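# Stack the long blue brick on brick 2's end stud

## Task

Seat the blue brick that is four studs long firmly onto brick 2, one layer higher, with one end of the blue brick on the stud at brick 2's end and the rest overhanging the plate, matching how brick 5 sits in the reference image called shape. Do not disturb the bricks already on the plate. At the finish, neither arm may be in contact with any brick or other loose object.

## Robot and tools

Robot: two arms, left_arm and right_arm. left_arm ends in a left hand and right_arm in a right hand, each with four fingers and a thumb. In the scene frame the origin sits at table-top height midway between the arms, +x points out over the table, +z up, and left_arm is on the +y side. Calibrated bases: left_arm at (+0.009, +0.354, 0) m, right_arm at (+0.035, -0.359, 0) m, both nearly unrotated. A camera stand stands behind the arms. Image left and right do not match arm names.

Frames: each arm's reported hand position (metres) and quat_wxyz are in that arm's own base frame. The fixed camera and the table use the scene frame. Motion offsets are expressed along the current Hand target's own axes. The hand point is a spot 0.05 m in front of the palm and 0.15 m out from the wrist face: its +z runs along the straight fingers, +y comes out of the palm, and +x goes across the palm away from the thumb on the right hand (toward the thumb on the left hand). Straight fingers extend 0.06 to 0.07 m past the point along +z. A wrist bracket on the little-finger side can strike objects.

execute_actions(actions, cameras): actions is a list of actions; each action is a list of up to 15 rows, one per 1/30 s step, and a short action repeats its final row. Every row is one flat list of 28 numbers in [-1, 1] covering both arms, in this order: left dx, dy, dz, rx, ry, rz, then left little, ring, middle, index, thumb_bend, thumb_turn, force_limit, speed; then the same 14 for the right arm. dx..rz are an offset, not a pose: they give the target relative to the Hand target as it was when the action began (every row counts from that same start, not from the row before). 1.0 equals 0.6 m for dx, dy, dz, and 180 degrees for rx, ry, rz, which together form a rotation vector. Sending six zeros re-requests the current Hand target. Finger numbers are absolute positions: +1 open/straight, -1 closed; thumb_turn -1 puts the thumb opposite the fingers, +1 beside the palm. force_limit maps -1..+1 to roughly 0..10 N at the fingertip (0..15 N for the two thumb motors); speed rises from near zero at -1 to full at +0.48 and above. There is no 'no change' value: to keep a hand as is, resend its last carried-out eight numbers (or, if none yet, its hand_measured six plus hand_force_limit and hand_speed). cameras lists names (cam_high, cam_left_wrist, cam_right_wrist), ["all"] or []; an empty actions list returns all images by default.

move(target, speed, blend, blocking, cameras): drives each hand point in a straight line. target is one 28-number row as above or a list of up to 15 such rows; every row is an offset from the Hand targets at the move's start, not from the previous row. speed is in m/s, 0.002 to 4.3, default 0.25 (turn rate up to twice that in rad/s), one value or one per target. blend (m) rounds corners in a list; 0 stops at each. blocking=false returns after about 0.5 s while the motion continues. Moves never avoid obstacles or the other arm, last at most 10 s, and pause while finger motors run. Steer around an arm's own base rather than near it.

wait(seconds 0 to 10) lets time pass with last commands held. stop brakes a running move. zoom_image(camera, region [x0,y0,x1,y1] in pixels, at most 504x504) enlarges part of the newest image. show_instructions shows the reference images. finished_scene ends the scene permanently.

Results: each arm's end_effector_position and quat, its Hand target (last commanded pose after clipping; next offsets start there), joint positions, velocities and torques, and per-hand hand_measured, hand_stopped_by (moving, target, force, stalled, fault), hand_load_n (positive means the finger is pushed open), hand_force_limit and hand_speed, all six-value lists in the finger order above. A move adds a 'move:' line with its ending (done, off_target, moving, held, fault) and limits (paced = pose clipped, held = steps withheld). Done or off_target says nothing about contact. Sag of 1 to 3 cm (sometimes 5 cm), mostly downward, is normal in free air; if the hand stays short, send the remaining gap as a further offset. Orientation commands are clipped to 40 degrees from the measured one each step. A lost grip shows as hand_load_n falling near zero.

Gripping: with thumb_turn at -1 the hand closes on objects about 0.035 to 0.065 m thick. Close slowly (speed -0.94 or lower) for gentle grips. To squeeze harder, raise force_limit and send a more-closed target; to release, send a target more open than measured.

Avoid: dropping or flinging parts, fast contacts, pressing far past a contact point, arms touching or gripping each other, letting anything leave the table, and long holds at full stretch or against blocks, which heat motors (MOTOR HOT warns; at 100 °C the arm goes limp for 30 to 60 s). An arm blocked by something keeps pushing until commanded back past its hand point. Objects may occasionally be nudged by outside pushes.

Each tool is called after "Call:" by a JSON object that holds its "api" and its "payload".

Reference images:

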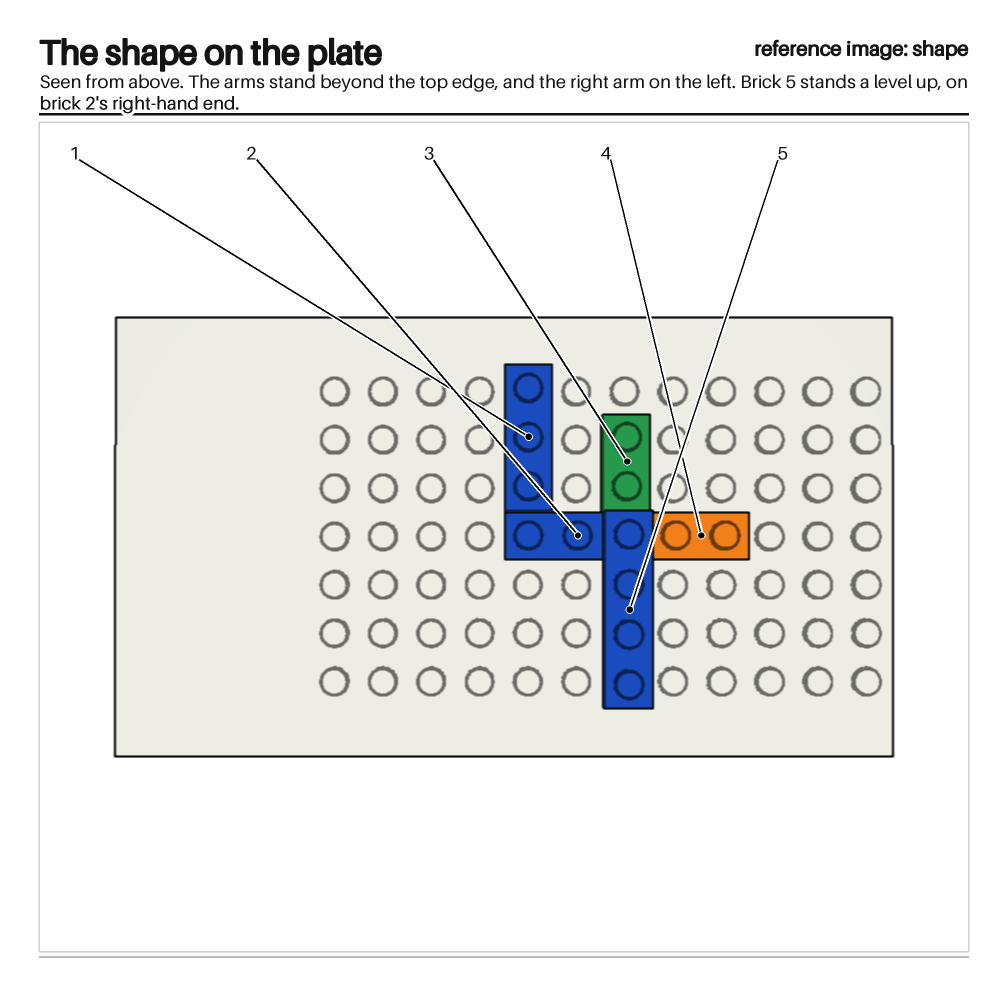

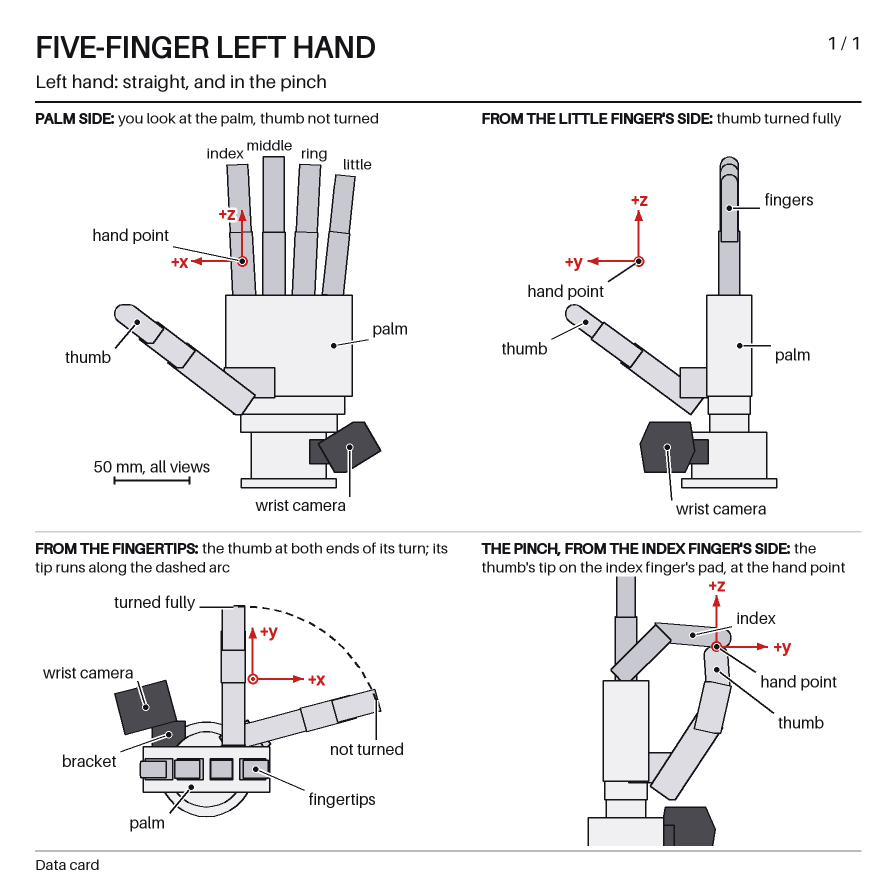

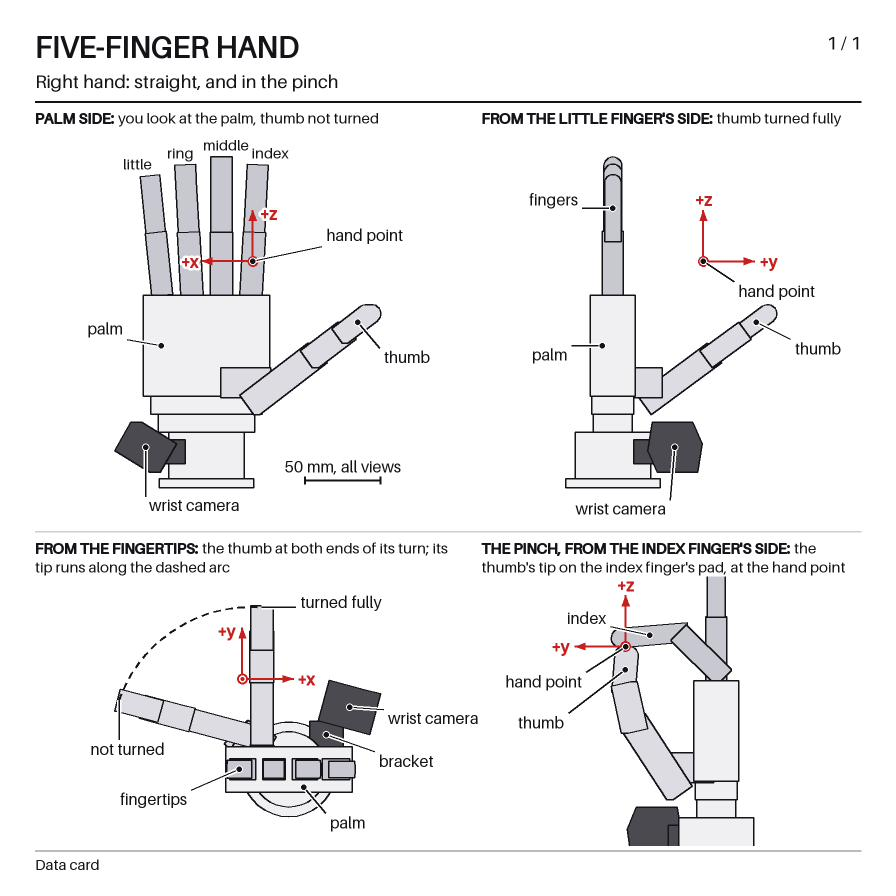

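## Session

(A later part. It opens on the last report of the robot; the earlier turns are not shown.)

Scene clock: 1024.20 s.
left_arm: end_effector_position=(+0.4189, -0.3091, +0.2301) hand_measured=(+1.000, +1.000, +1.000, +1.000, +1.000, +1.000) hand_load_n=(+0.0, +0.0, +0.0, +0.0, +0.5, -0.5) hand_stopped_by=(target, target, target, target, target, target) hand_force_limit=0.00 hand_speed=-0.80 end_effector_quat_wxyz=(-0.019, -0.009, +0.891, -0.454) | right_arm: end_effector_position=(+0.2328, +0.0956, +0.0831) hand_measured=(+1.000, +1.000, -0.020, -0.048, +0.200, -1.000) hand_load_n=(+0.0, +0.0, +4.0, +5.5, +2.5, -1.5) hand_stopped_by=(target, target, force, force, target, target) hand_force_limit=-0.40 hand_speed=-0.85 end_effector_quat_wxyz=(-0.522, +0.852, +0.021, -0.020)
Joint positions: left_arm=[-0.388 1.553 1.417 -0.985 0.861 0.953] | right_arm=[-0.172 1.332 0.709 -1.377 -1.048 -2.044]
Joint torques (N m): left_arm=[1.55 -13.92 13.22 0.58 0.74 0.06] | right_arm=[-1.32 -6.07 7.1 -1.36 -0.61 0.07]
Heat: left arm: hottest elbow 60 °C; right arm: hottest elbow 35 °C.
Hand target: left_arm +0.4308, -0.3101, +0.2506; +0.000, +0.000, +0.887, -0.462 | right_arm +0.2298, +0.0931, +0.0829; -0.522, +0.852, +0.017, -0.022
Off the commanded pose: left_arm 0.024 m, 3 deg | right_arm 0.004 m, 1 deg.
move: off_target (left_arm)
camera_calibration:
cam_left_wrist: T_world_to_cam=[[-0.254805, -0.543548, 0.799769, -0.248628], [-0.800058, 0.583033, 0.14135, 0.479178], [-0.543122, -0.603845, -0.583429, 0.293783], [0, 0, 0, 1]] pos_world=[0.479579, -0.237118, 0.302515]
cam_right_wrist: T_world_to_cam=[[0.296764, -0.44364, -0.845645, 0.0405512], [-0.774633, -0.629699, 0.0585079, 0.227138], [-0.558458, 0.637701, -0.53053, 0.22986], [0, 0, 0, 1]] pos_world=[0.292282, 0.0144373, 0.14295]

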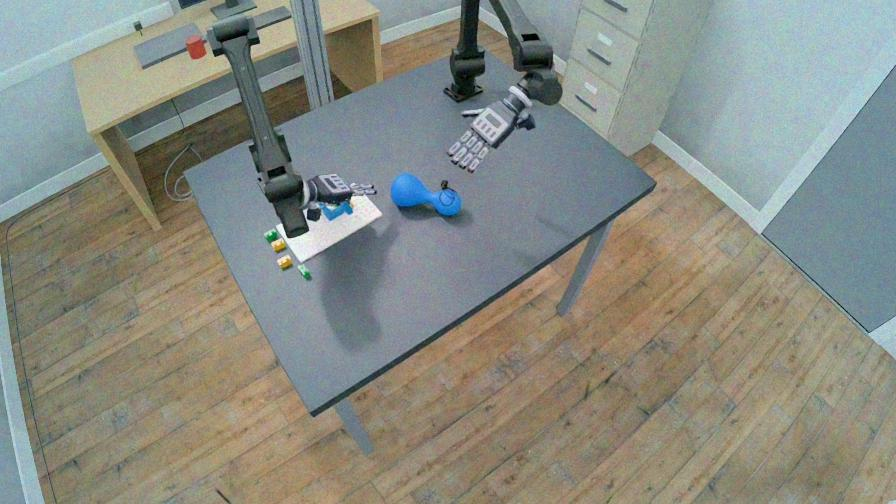

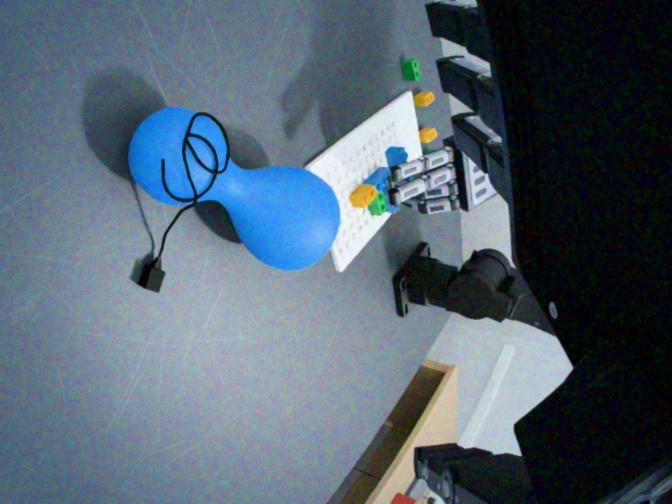

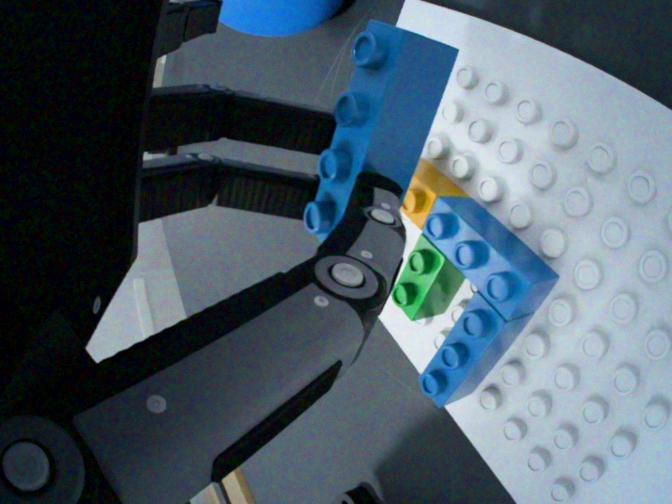

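Call:
{"api": "zoom_image", "payload": {"camera": "cam_right_wrist", "region": [390, 150, 570, 330]}}

Call:
{"api": "zoom_image", "payload": {"camera": "cam_right_wrist", "region": [410, 270, 570, 430]}}

Call:
{"api": "zoom_image", "payload": {"camera": "cam_right_wrist", "region": [290, 0, 470, 250]}}

Scaled by 2.800 from the camera's 672x504 image, which has a finer 960x720 frame.

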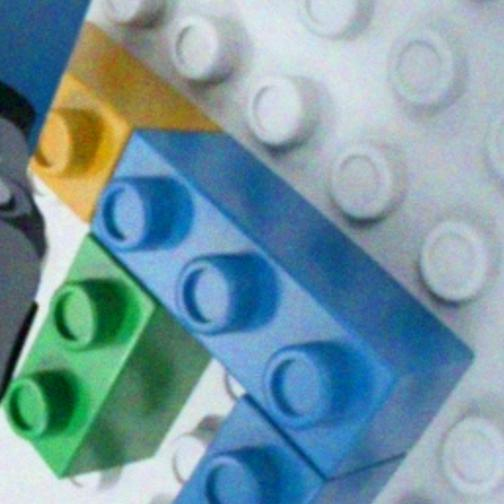

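Scaled by 3.150 from the camera's 672x504 image, which has a finer 960x720 frame.

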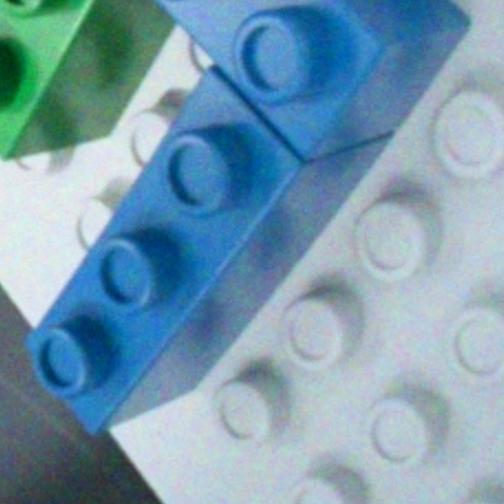

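Scaled by 2.016 from the camera's 672x504 image, which has a finer 960x720 frame.

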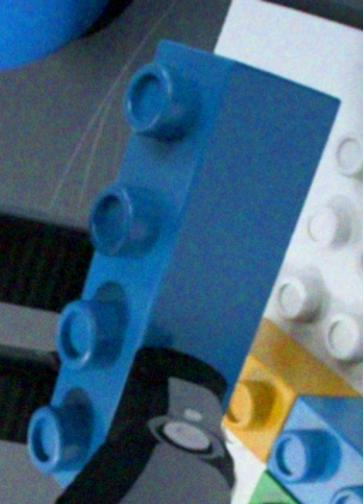

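Call:
{"api": "move", "payload": {"target": [0,0,0,0,0,0,1,1,1,1,1,1,0,-0.8,-0.0028,0.0328,0.0128,0.0005,0.0208,0.0106,1,1,-0.35,-0.35,0.2,-1,-0.4,-0.85], "speed": 0.06, "cameras": ["cam_right_wrist","cam_left_wrist"]}}

Call:
{"api": "zoom_image", "payload": {"camera": "cam_right_wrist", "region": [290, 0, 470, 250]}}

Call:
{"api": "zoom_image", "payload": {"camera": "cam_right_wrist", "region": [370, 130, 550, 310]}}

Call:
{"api": "zoom_image", "payload": {"camera": "cam_left_wrist", "region": [310, 100, 450, 240]}}

Scene clock: 1093.90 s.
left_arm: end_effector_position=(+0.4189, -0.3091, +0.2301) hand_measured=(+1.000, +1.000, +1.000, +1.000, +1.000, +1.000) hand_load_n=(+0.0, -0.5, +0.0, +0.0, +0.0, -0.5) hand_stopped_by=(target, target, target, target, target, target) hand_force_limit=0.00 hand_speed=-0.80 end_effector_quat_wxyz=(-0.019, -0.009, +0.891, -0.454) | right_arm: end_effector_position=(+0.2282, +0.0926, +0.0628) hand_measured=(+1.000, +1.000, -0.020, -0.048, +0.200, -1.000) hand_load_n=(+0.0, +0.0, +3.5, +5.5, +2.5, -1.5) hand_stopped_by=(target, target, force, force, target, target) hand_force_limit=-0.40 hand_speed=-0.85 end_effector_quat_wxyz=(-0.523, +0.853, -0.007, -0.007)
Joint positions: left_arm=[-0.388 1.553 1.417 -0.985 0.861 0.953] | right_arm=[-0.2 1.332 0.646 -1.264 -1.06 -1.977]
Joint torques (N m): left_arm=[1.73 -13.92 13.2 0.59 0.75 0.07] | right_arm=[-1.44 -6.01 6.52 -0.38 -0.93 0.21]
Heat: left arm: hottest elbow 61 °C; right arm: hottest elbow 34 °C.
Hand target: left_arm +0.4308, -0.3101, +0.2506; +0.000, +0.000, +0.887, -0.462 | right_arm +0.2280, +0.0910, +0.0620; -0.523, +0.852, -0.014, -0.002
Off the commanded pose: left_arm 0.024 m, 3 deg | right_arm 0.002 m, 1 deg.
move: off_target (left_arm)
camera_calibration:
cam_left_wrist: T_world_to_cam=[[-0.254805, -0.543548, 0.799769, -0.248628], [-0.800058, 0.583033, 0.14135, 0.479178], [-0.543122, -0.603845, -0.583429, 0.293783], [0, 0, 0, 1]] pos_world=[0.479579, -0.237118, 0.302515]
cam_right_wrist: T_world_to_cam=[[0.261098, -0.461271, -0.847972, 0.0333443], [-0.812037, -0.579927, 0.06543, 0.22628], [-0.521943, 0.671501, -0.525987, 0.20665], [0, 0, 0, 1]] pos_world=[0.282901, 0.00784133, 0.122164]
Images, in order (width x height): cam_left_wrist 672x504, cam_right_wrist 672x504.

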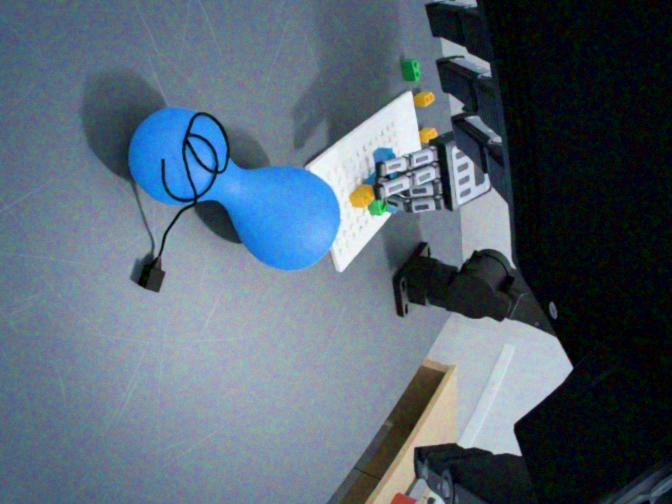

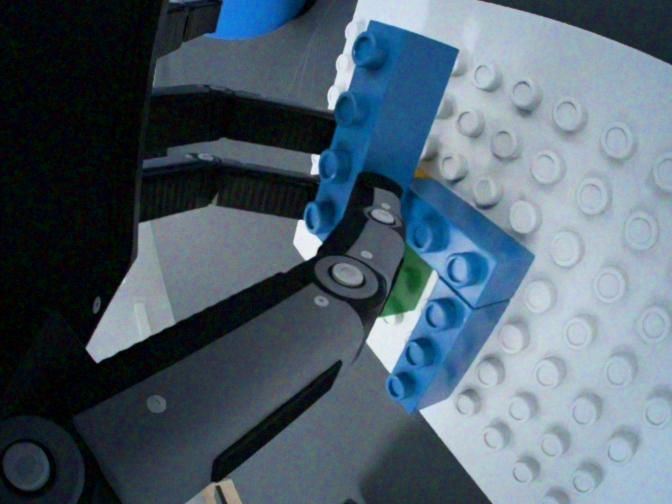

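Scaled by 2.016 from the camera's 672x504 image, which has a finer 960x720 frame.

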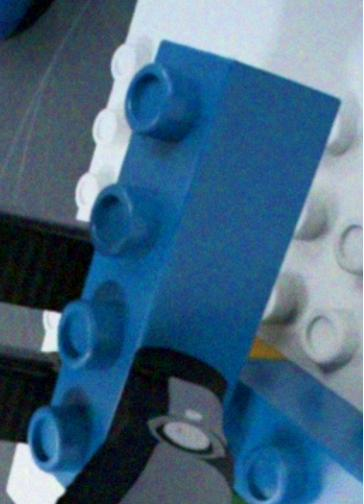

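Scaled by 2.800 from the camera's 672x504 image, which has a finer 960x720 frame.

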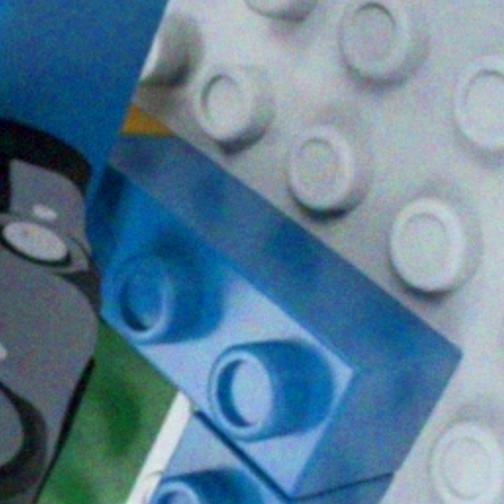

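Scaled by 3.600 from the camera's 672x504 image, which has a finer 960x720 frame.

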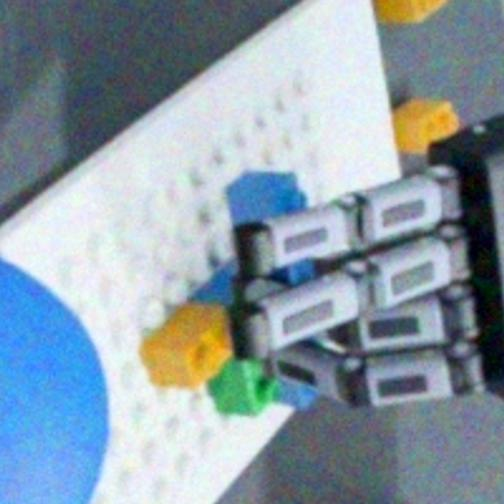

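Call:
{"api": "zoom_image", "payload": {"camera": "cam_right_wrist", "region": [370, 230, 550, 420]}}

Scaled by 2.653 from the camera's 672x504 image, which has a finer 960x720 frame.

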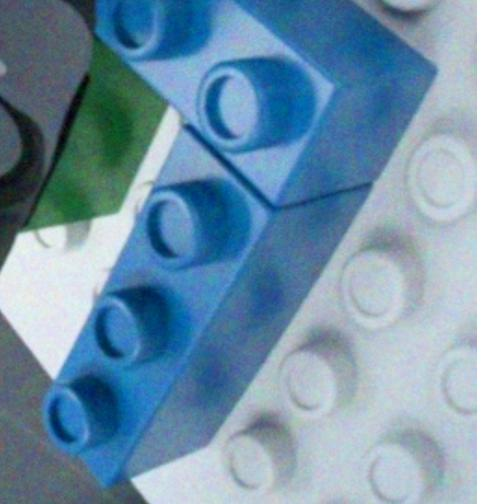

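Call:
{"api": "move", "payload": {"target": [0,0,0,0,0,0,1,1,1,1,1,1,0,-0.8,0.0058,-0.0003,0.0005,0.0001,0.0013,-0.0025,1,1,-0.35,-0.35,0.2,-1,-0.4,-0.85], "speed": 0.06, "cameras": ["cam_right_wrist"]}}

Call:
{"api": "zoom_image", "payload": {"camera": "cam_right_wrist", "region": [370, 180, 550, 370]}}

Scene clock: 1156.50 s.
left_arm: end_effector_position=(+0.4189, -0.3091, +0.2301) hand_measured=(+1.000, +1.000, +1.000, +1.000, +1.000, +1.000) hand_load_n=(+0.0, +0.0, +0.0, +0.0, +0.0, +0.0) hand_stopped_by=(target, target, target, target, target, target) hand_force_limit=0.00 hand_speed=-0.80 end_effector_quat_wxyz=(-0.019, -0.009, +0.891, -0.454) | right_arm: end_effector_position=(+0.2303, +0.0926, +0.0623) hand_measured=(+1.000, +1.000, -0.020, -0.048, +0.200, -1.000) hand_load_n=(+0.0, +0.0, +4.0, +5.5, +2.5, -1.5) hand_stopped_by=(target, target, force, force, target, target) hand_force_limit=-0.40 hand_speed=-0.85 end_effector_quat_wxyz=(-0.523, +0.852, -0.007, -0.003)
Joint positions: left_arm=[-0.388 1.553 1.417 -0.985 0.861 0.953] | right_arm=[-0.2 1.332 0.646 -1.253 -1.063 -1.973]
Joint torques (N m): left_arm=[1.67 -13.8 13.24 0.59 0.73 0.07] | right_arm=[-1.26 -5.77 6.89 -0.36 -0.93 0.17]
Heat: left arm: hottest elbow 62 °C; right arm: hottest elbow 35 °C.
Hand target: left_arm +0.4308, -0.3101, +0.2506; +0.000, +0.000, +0.887, -0.462 | right_arm +0.2315, +0.0912, +0.0619; -0.523, +0.852, -0.012, +0.001
Off the commanded pose: left_arm 0.024 m, 3 deg | right_arm 0.002 m, 1 deg.
move: off_target (left_arm)
camera_calibration:
cam_right_wrist: T_world_to_cam=[[0.265871, -0.461774, -0.846214, 0.0312001], [-0.814149, -0.577609, 0.0594017, 0.228707], [-0.516211, 0.673151, -0.529522, 0.206291], [0, 0, 0, 1]] pos_world=[0.284396, 0.00764617, 0.122052]
Images, in order (width x height): cam_right_wrist 672x504.

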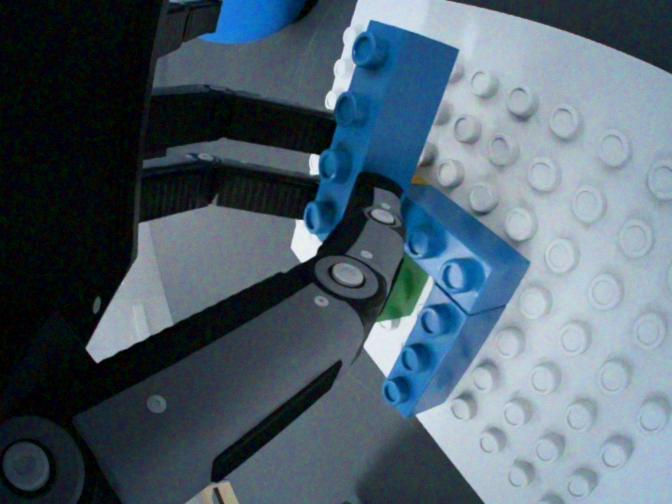

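Scaled by 2.653 from the camera's 672x504 image, which has a finer 960x720 frame.

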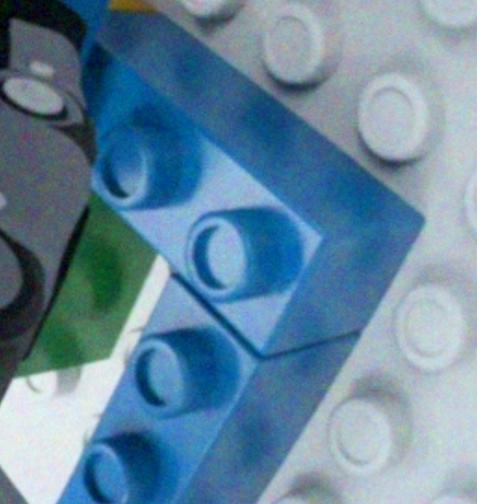

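Call:
{"api": "move", "payload": {"target": [0,0,0,0,0,0,1,1,1,1,1,1,0,-0.8,0.0016,0.006,0.003,0,0,0,1,1,-0.35,-0.35,0.2,-1,-0.4,-0.85], "speed": 0.04, "cameras": ["cam_right_wrist"]}}

Call:
{"api": "zoom_image", "payload": {"camera": "cam_right_wrist", "region": [370, 180, 550, 370]}}

Scene clock: 1186.80 s.
left_arm: end_effector_position=(+0.4189, -0.3091, +0.2301) hand_measured=(+1.000, +1.000, +1.000, +1.000, +1.000, +1.000) hand_load_n=(+0.0, +0.0, +0.0, +0.0, +0.0, -0.5) hand_stopped_by=(target, target, target, target, target, target) hand_force_limit=0.00 hand_speed=-0.80 end_effector_quat_wxyz=(-0.019, -0.009, +0.891, -0.454) | right_arm: end_effector_position=(+0.2334, +0.0920, +0.0610) hand_measured=(+1.000, +1.000, -0.020, -0.048, +0.200, -1.000) hand_load_n=(-0.5, -0.5, +4.0, +5.5, +2.5, -1.5) hand_stopped_by=(target, target, force, force, target, target) hand_force_limit=-0.40 hand_speed=-0.85 end_effector_quat_wxyz=(-0.521, +0.853, -0.004, +0.003)
Joint positions: left_arm=[-0.388 1.553 1.417 -0.985 0.861 0.953] | right_arm=[-0.2 1.332 0.646 -1.238 -1.063 -1.971]
Joint torques (N m): left_arm=[1.67 -13.98 13.2 0.57 0.73 0.07] | right_arm=[-1.2 -5.36 6.61 -0.43 -0.94 0.2]
Heat: left arm: hottest elbow 62 °C; right arm: hottest elbow 35 °C.
Hand target: left_arm +0.4308, -0.3101, +0.2506; +0.000, +0.000, +0.887, -0.462 | right_arm +0.2324, +0.0912, +0.0579; -0.523, +0.852, -0.012, +0.001
Off the commanded pose: left_arm 0.024 m, 3 deg | right_arm 0.003 m, 1 deg.
move: off_target (left_arm)
camera_calibration:
cam_right_wrist: T_world_to_cam=[[0.27668, -0.46455, -0.841214, 0.0264294], [-0.815394, -0.576718, 0.0502978, 0.231686], [-0.508509, 0.672004, -0.538358, 0.206467], [0, 0, 0, 1]] pos_world=[0.286593, 0.00714812, 0.121733]
Images, in order (width x height): cam_right_wrist 672x504.

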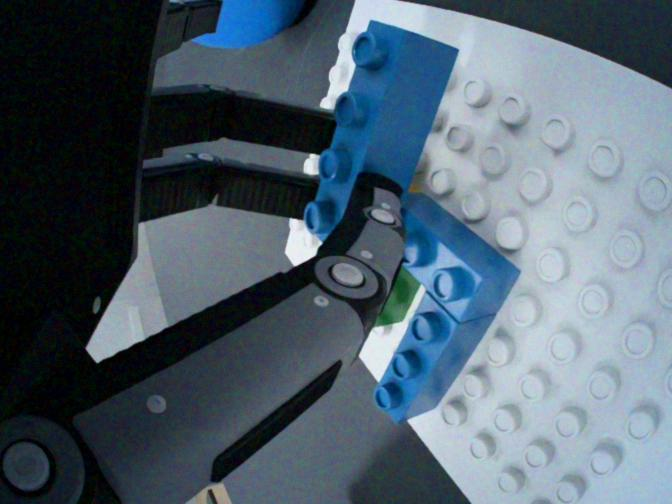

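Scaled by 2.653 from the camera's 672x504 image, which has a finer 960x720 frame.

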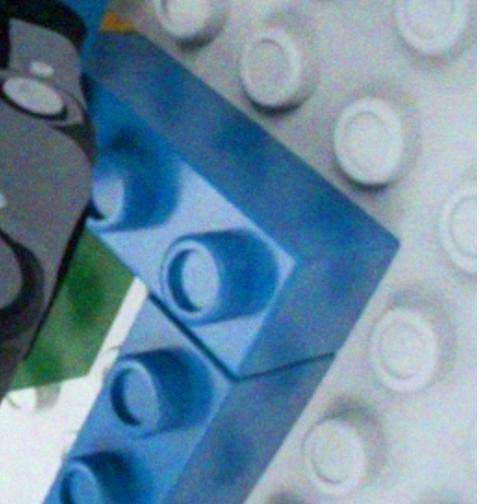

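Call:
{"api": "move", "payload": {"target": [[0,0,0,0,0,0,1,1,1,1,1,1,0,-0.8,-0.0004,-0.0267,-0.0136,0,0,0,1,1,-0.35,-0.35,0.2,-1,-0.4,-0.85],[0,0,0,0,0,0,1,1,1,1,1,1,0,-0.8,-0.0023,0.0012,0.0014,0,0,0,1,1,-0.35,-0.35,0.2,-1,-0.4,-0.85]], "speed": 0.05, "cameras": ["cam_right_wrist"]}}

Call:
{"api": "zoom_image", "payload": {"camera": "cam_right_wrist", "region": [370, 180, 550, 370]}}

Scene clock: 1205.67 s.
left_arm: end_effector_position=(+0.4189, -0.3091, +0.2301) hand_measured=(+1.000, +1.000, +1.000, +1.000, +1.000, +1.000) hand_load_n=(+0.0, +0.0, +0.0, +0.0, +0.0, +0.0) hand_stopped_by=(target, target, target, target, target, target) hand_force_limit=0.00 hand_speed=-0.80 end_effector_quat_wxyz=(-0.019, -0.009, +0.891, -0.454) | right_arm: end_effector_position=(+0.2324, +0.0923, +0.0612) hand_measured=(+1.000, +1.000, -0.020, -0.048, +0.200, -1.000) hand_load_n=(+0.0, +0.0, +3.5, +5.5, +2.5, -1.5) hand_stopped_by=(target, target, force, force, target, target) hand_force_limit=-0.40 hand_speed=-0.85 end_effector_quat_wxyz=(-0.521, +0.854, -0.003, +0.005)
Joint positions: left_arm=[-0.388 1.553 1.417 -0.985 0.861 0.953] | right_arm=[-0.2 1.324 0.641 -1.234 -1.063 -1.969]
Joint torques (N m): left_arm=[1.67 -13.92 13.16 0.55 0.75 0.08] | right_arm=[-1.2 -4.72 6.72 -0.35 -0.94 0.19]
Heat: left arm: hottest elbow 62 °C; right arm: hottest elbow 35 °C.
Hand target: left_arm +0.4308, -0.3101, +0.2506; +0.000, +0.000, +0.887, -0.462 | right_arm +0.2310, +0.0916, +0.0569; -0.523, +0.852, -0.012, +0.001
Off the commanded pose: left_arm 0.024 m, 3 deg | right_arm 0.005 m, 1 deg.
move: off_target (left_arm)
camera_calibration:
cam_right_wrist: T_world_to_cam=[[0.280767, -0.465717, -0.839213, 0.026054], [-0.816244, -0.575835, 0.0464746, 0.23139], [-0.504892, 0.671954, -0.541814, 0.205262], [0, 0, 0, 1]] pos_world=[0.285191, 0.00745, 0.122325]
Images, in order (width x height): cam_right_wrist 672x504.

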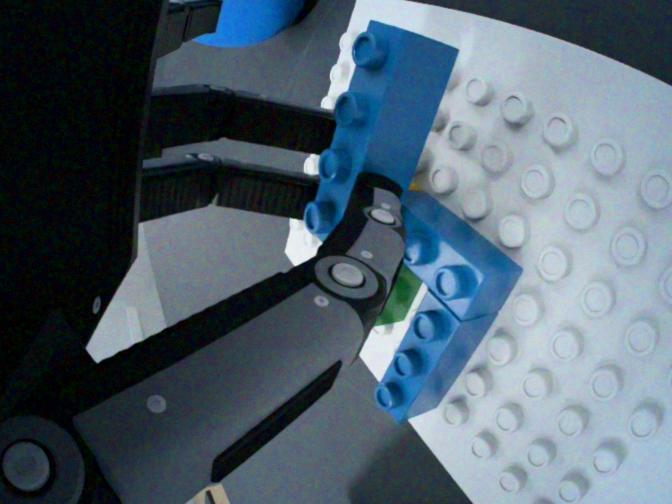

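Scaled by 2.653 from the camera's 672x504 image, which has a finer 960x720 frame.

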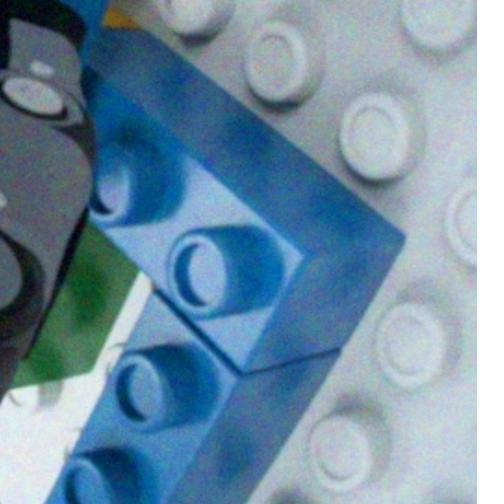

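Call:
{"api": "move", "payload": {"target": [[0,0,0,0,0,0,1,1,1,1,1,1,0,-0.8,-0.0023,-0.0235,-0.0102,-0.0001,-0.0023,0.0045,1,1,-0.35,-0.35,0.2,-1,-0.4,-0.85],[0,0,0,0,0,0,1,1,1,1,1,1,0,-0.8,-0.002,0.0029,0.0031,-0.0001,-0.0023,0.0045,1,1,-0.35,-0.35,0.2,-1,-0.4,-0.85]], "speed": 0.05, "cameras": ["cam_right_wrist"]}}

Call:
{"api": "zoom_image", "payload": {"camera": "cam_right_wrist", "region": [370, 180, 550, 370]}}

Scene clock: 1221.83 s.
left_arm: end_effector_position=(+0.4189, -0.3091, +0.2301) hand_measured=(+1.000, +1.000, +1.000, +1.000, +1.000, +1.000) hand_load_n=(+0.0, +0.0, +0.0, +0.0, +0.0, +0.0) hand_stopped_by=(target, target, target, target, target, target) hand_force_limit=0.00 hand_speed=-0.80 end_effector_quat_wxyz=(-0.019, -0.009, +0.891, -0.454) | right_arm: end_effector_position=(+0.2318, +0.0924, +0.0594) hand_measured=(+1.000, +1.000, -0.020, -0.048, +0.200, -1.000) hand_load_n=(+0.0, +0.0, +2.5, +4.5, +2.5, -1.5) hand_stopped_by=(target, target, force, force, target, target) hand_force_limit=-0.40 hand_speed=-0.85 end_effector_quat_wxyz=(-0.522, +0.853, -0.009, +0.000)
Joint positions: left_arm=[-0.388 1.553 1.417 -0.985 0.861 0.953] | right_arm=[-0.2 1.334 0.641 -1.23 -1.063 -1.958]
Joint torques (N m): left_arm=[1.73 -13.8 13.22 0.55 0.74 0.05] | right_arm=[-0.97 -4.54 6.57 -0.32 -0.87 0.19]
Heat: left arm: hottest elbow 62 °C; right arm: hottest elbow 35 °C.
Hand target: left_arm +0.4308, -0.3101, +0.2506; +0.000, +0.000, +0.887, -0.462 | right_arm +0.2298, +0.0925, +0.0545; -0.523, +0.852, -0.016, -0.005
Off the commanded pose: left_arm 0.024 m, 3 deg | right_arm 0.005 m, 1 deg.
move: off_target (left_arm)
camera_calibration:
cam_right_wrist: T_world_to_cam=[[0.265146, -0.4659, -0.844177, 0.028629], [-0.818223, -0.571902, 0.0586374, 0.230412], [-0.510106, 0.675178, -0.532848, 0.204173], [0, 0, 0, 1]] pos_world=[0.285087, 0.0072582, 0.11945]
Images, in order (width x height): cam_right_wrist 672x504.

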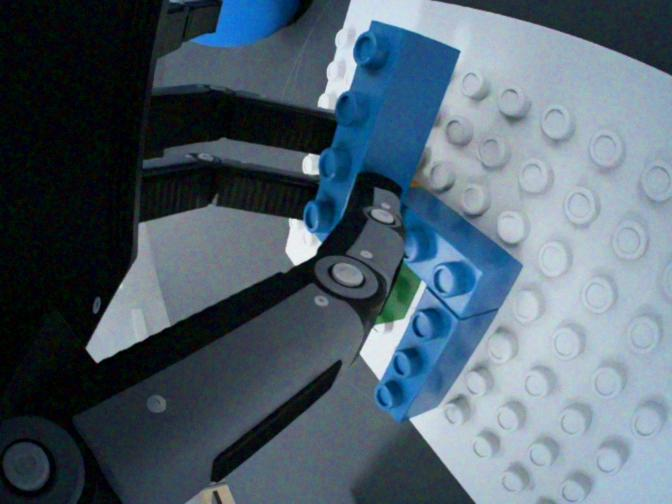

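Scaled by 2.653 from the camera's 672x504 image, which has a finer 960x720 frame.

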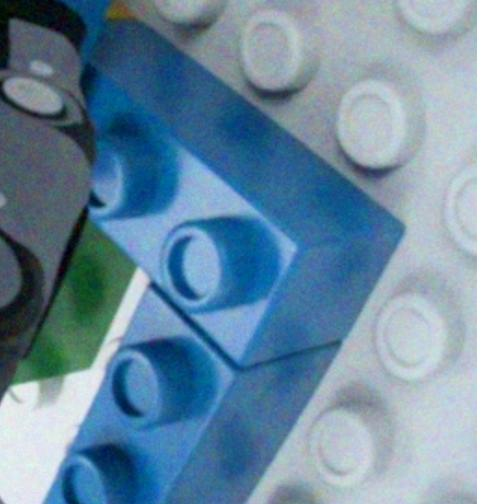

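Call:
{"api": "zoom_image", "payload": {"camera": "cam_right_wrist", "region": [290, 0, 470, 250]}}

Scaled by 2.016 from the camera's 672x504 image, which has a finer 960x720 frame.

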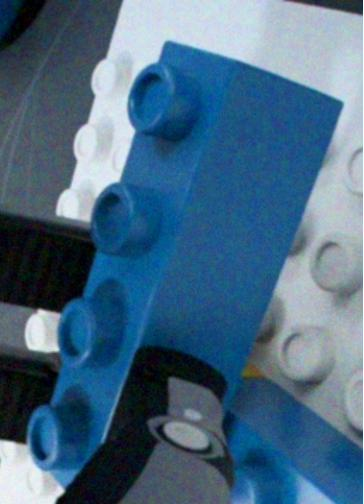

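Call:
{"api": "move", "payload": {"target": [[0,0,0,0,0,0,1,1,1,1,1,1,0,-0.8,-0.0016,-0.0227,-0.0072,-0.0001,-0.0059,-0.003,1,1,-0.35,-0.35,0.2,-1,-0.4,-0.85],[0,0,0,0,0,0,1,1,1,1,1,1,0,-0.8,-0.0012,0.0003,0.0031,-0.0001,-0.0059,-0.003,1,1,-0.35,-0.35,0.2,-1,-0.4,-0.85]], "speed": 0.05, "cameras": ["cam_right_wrist"]}}

Call:
{"api": "zoom_image", "payload": {"camera": "cam_right_wrist", "region": [370, 180, 550, 370]}}

Call:
{"api": "zoom_image", "payload": {"camera": "cam_right_wrist", "region": [290, 0, 470, 250]}}

Scene clock: 1249.13 s.
left_arm: end_effector_position=(+0.4189, -0.3091, +0.2301) hand_measured=(+1.000, +1.000, +1.000, +1.000, +1.000, +1.000) hand_load_n=(+0.0, -0.5, +0.0, +0.0, +0.0, +0.0) hand_stopped_by=(target, target, target, target, target, target) hand_force_limit=0.00 hand_speed=-0.80 end_effector_quat_wxyz=(-0.019, -0.009, +0.891, -0.454) | right_arm: end_effector_position=(+0.2279, +0.0939, +0.0598) hand_measured=(+1.000, +1.000, -0.020, -0.048, +0.200, -1.000) hand_load_n=(+0.0, +0.5, +1.5, +3.5, +1.0, -0.5) hand_stopped_by=(target, target, force, force, target, target) hand_force_limit=-0.40 hand_speed=-0.85 end_effector_quat_wxyz=(-0.524, +0.851, -0.012, -0.009)
Joint positions: left_arm=[-0.388 1.553 1.417 -0.985 0.861 0.953] | right_arm=[-0.198 1.34 0.641 -1.248 -1.065 -1.963]
Joint torques (N m): left_arm=[1.73 -13.8 13.22 0.59 0.74 0.07] | right_arm=[-0.32 -4.25 6.99 -0.12 -0.6 0.05]
Heat: left arm: hottest elbow 62 °C; right arm: hottest elbow 34 °C.
Hand target: left_arm +0.4308, -0.3101, +0.2506; +0.000, +0.000, +0.887, -0.462 | right_arm +0.2291, +0.0941, +0.0535; -0.523, +0.852, -0.007, -0.011
Off the commanded pose: left_arm 0.024 m, 3 deg | right_arm 0.006 m, 1 deg.
move: off_target (left_arm)
camera_calibration:
cam_right_wrist: T_world_to_cam=[[0.250525, -0.459404, -0.852165, 0.0340064], [-0.814949, -0.575226, 0.0705219, 0.226871], [-0.522586, 0.676804, -0.518499, 0.20327], [0, 0, 0, 1]] pos_world=[0.282595, 0.00855106, 0.118375]
Images, in order (width x height): cam_right_wrist 672x504.

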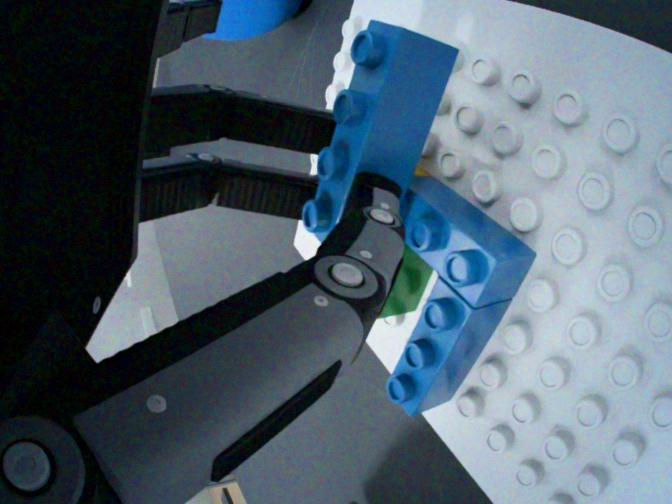

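Scaled by 2.653 from the camera's 672x504 image, which has a finer 960x720 frame.

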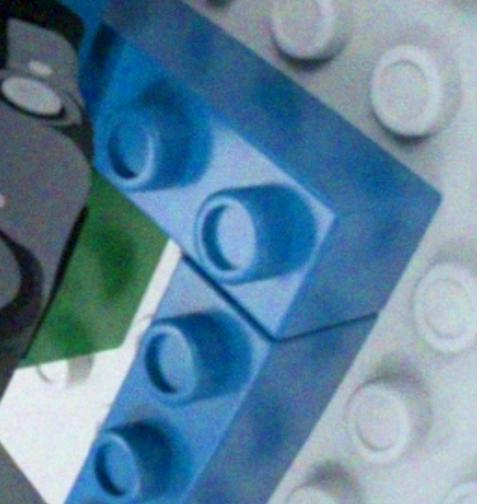

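Scaled by 2.016 from the camera's 672x504 image, which has a finer 960x720 frame.

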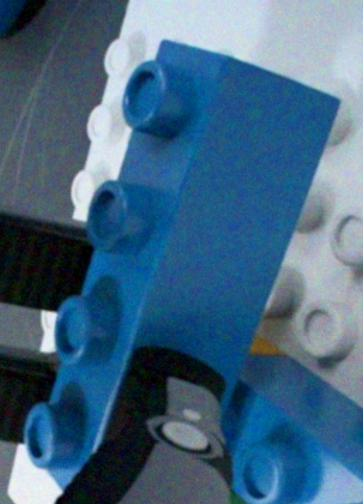

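Call:
{"api": "move", "payload": {"target": [[0,0,0,0,0,0,1,1,1,1,1,1,0,-0.8,0.001,-0.0209,-0.0105,0,0,0,1,1,-0.35,-0.35,0.2,-1,-0.4,-0.85],[0,0,0,0,0,0,1,1,1,1,1,1,0,-0.8,0.001,-0.0209,-0.0105,0,0,0,1,1,-0.36,-0.36,0.2,-1,0.2,-0.8]], "speed": 0.05, "cameras": ["cam_right_wrist"]}}

Call:
{"api": "zoom_image", "payload": {"camera": "cam_right_wrist", "region": [370, 180, 550, 370]}}

Call:
{"api": "zoom_image", "payload": {"camera": "cam_right_wrist", "region": [290, 0, 470, 250]}}

Scene clock: 1300.20 s.
left_arm: end_effector_position=(+0.4189, -0.3091, +0.2301) hand_measured=(+1.000, +1.000, +1.000, +1.000, +1.000, +1.000) hand_load_n=(+0.0, +0.0, +0.0, +0.0, +0.0, +0.0) hand_stopped_by=(target, target, target, target, target, target) hand_force_limit=0.00 hand_speed=-0.80 end_effector_quat_wxyz=(-0.019, -0.009, +0.891, -0.454) | right_arm: end_effector_position=(+0.2242, +0.0946, +0.0616) hand_measured=(+1.000, +1.000, -0.034, -0.062, +0.202, -1.000) hand_load_n=(+0.0, +0.0, +7.5, +8.0, +5.0, -0.5) hand_stopped_by=(target, target, force, force, target, target) hand_force_limit=0.20 hand_speed=-0.80 end_effector_quat_wxyz=(-0.525, +0.851, -0.017, -0.017)
Joint positions: left_arm=[-0.388 1.553 1.417 -0.985 0.861 0.953] | right_arm=[-0.198 1.339 0.641 -1.266 -1.065 -1.963]
Joint torques (N m): left_arm=[1.67 -14.1 13.26 0.62 0.74 0.07] | right_arm=[-0.38 -6.36 8.72 -1.36 -0.64 0.08]
Heat: left arm: hottest elbow 63 °C; right arm: hottest elbow 35 °C.
Hand target: left_arm +0.4308, -0.3101, +0.2506; +0.000, +0.000, +0.887, -0.462 | right_arm +0.2300, +0.0942, +0.0675; -0.523, +0.852, -0.007, -0.011
Off the commanded pose: left_arm 0.024 m, 3 deg | right_arm 0.008 m, 1 deg.
move: off_target (left_arm)
camera_calibration:
cam_right_wrist: T_world_to_cam=[[0.235822, -0.456753, -0.857767, 0.0401167], [-0.813561, -0.575553, 0.0828086, 0.223077], [-0.531514, 0.678318, -0.507324, 0.202952], [0, 0, 0, 1]] pos_world=[0.279898, 0.00905029, 0.1189]
Images, in order (width x height): cam_right_wrist 672x504.

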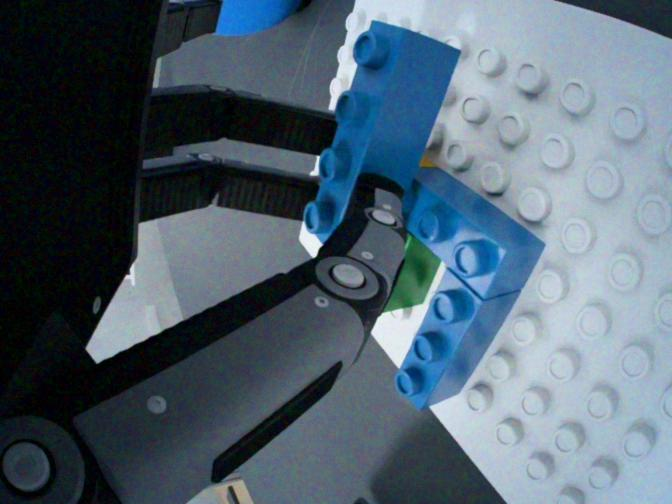

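Scaled by 2.653 from the camera's 672x504 image, which has a finer 960x720 frame.

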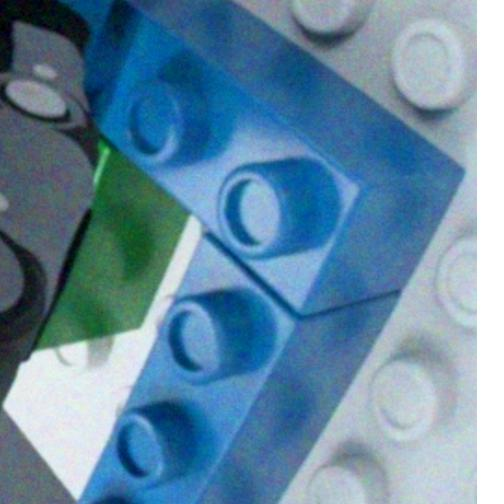

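Scaled by 2.016 from the camera's 672x504 image, which has a finer 960x720 frame.

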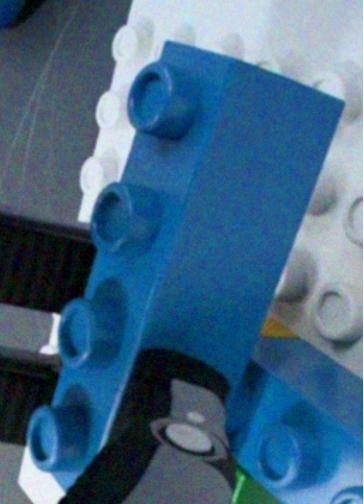

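Call:
{"api": "move", "payload": {"target": [[0,0,0,0,0,0,1,1,1,1,1,1,0,-0.8,-0.0017,-0.0594,-0.0302,0.0001,0.0023,-0.0045,1,1,-0.36,-0.36,0.2,-1,0.2,-0.8],[0,0,0,0,0,0,1,1,1,1,1,1,0,-0.8,0.0022,0.01,0.0006,0.0001,0.0023,-0.0045,1,1,-0.36,-0.36,0.2,-1,0.2,-0.8]], "speed": 0.05, "cameras": ["cam_right_wrist"]}}

Call:
{"api": "zoom_image", "payload": {"camera": "cam_right_wrist", "region": [370, 180, 550, 370]}}

Call:
{"api": "zoom_image", "payload": {"camera": "cam_right_wrist", "region": [290, 0, 470, 250]}}

Scene clock: 1324.97 s.
left_arm: end_effector_position=(+0.4189, -0.3091, +0.2301) hand_measured=(+1.000, +1.000, +1.000, +1.000, +1.000, +1.000) hand_load_n=(+0.0, +0.0, +0.0, +0.0, +0.0, +0.0) hand_stopped_by=(target, target, target, target, target, target) hand_force_limit=0.00 hand_speed=-0.80 end_effector_quat_wxyz=(-0.019, -0.009, +0.891, -0.454) | right_arm: end_effector_position=(+0.2322, +0.0928, +0.0675) hand_measured=(+1.000, +1.000, -0.034, -0.062, +0.202, -1.000) hand_load_n=(+0.0, +0.0, +7.5, +8.0, +5.0, -1.0) hand_stopped_by=(target, target, force, force, target, target) hand_force_limit=0.20 hand_speed=-0.80 end_effector_quat_wxyz=(-0.523, +0.852, -0.003, -0.002)
Joint positions: left_arm=[-0.388 1.553 1.417 -0.985 0.861 0.953] | right_arm=[-0.198 1.327 0.658 -1.274 -1.064 -1.983]
Joint torques (N m): left_arm=[1.73 -13.86 13.23 0.62 0.73 0.07] | right_arm=[-1.08 -4.78 6.74 -0.34 -0.69 0.08]
Heat: left arm: hottest elbow 63 °C; right arm: hottest elbow 36 °C.
Hand target: left_arm +0.4308, -0.3101, +0.2506; +0.000, +0.000, +0.887, -0.462 | right_arm +0.2312, +0.0918, +0.0620; -0.523, +0.852, -0.003, -0.004
Off the commanded pose: left_arm 0.024 m, 3 deg | right_arm 0.006 m, 0 deg.
move: off_target (left_arm)
camera_calibration:
cam_right_wrist: T_world_to_cam=[[0.273524, -0.458544, -0.845531, 0.0329888], [-0.810804, -0.58284, 0.0537921, 0.230131], [-0.517475, 0.670847, -0.53121, 0.210512], [0, 0, 0, 1]] pos_world=[0.286503, 0.00803518, 0.12734]
Images, in order (width x height): cam_right_wrist 672x504.

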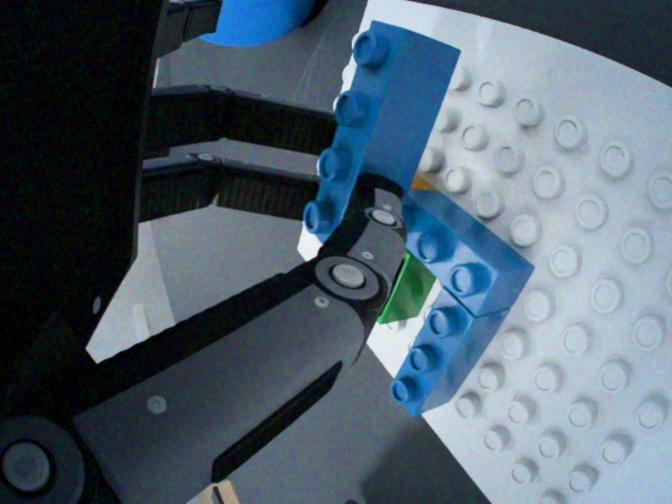

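Scaled by 2.653 from the camera's 672x504 image, which has a finer 960x720 frame.

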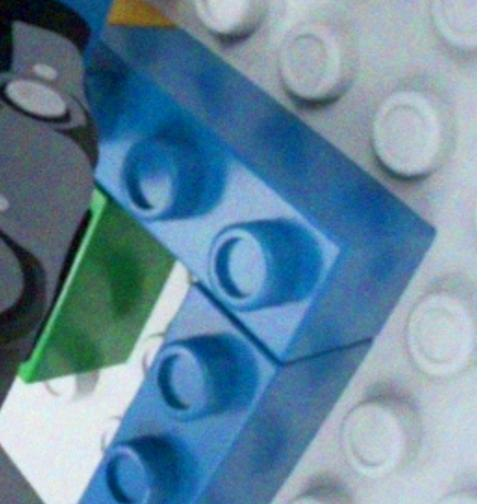

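Scaled by 2.016 from the camera's 672x504 image, which has a finer 960x720 frame.

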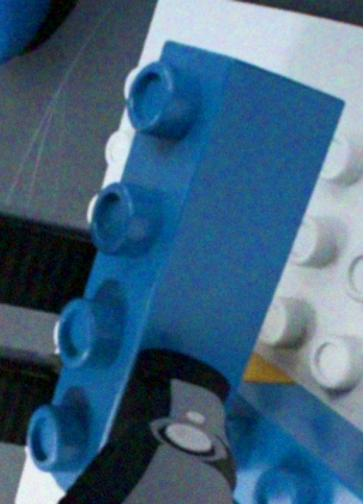

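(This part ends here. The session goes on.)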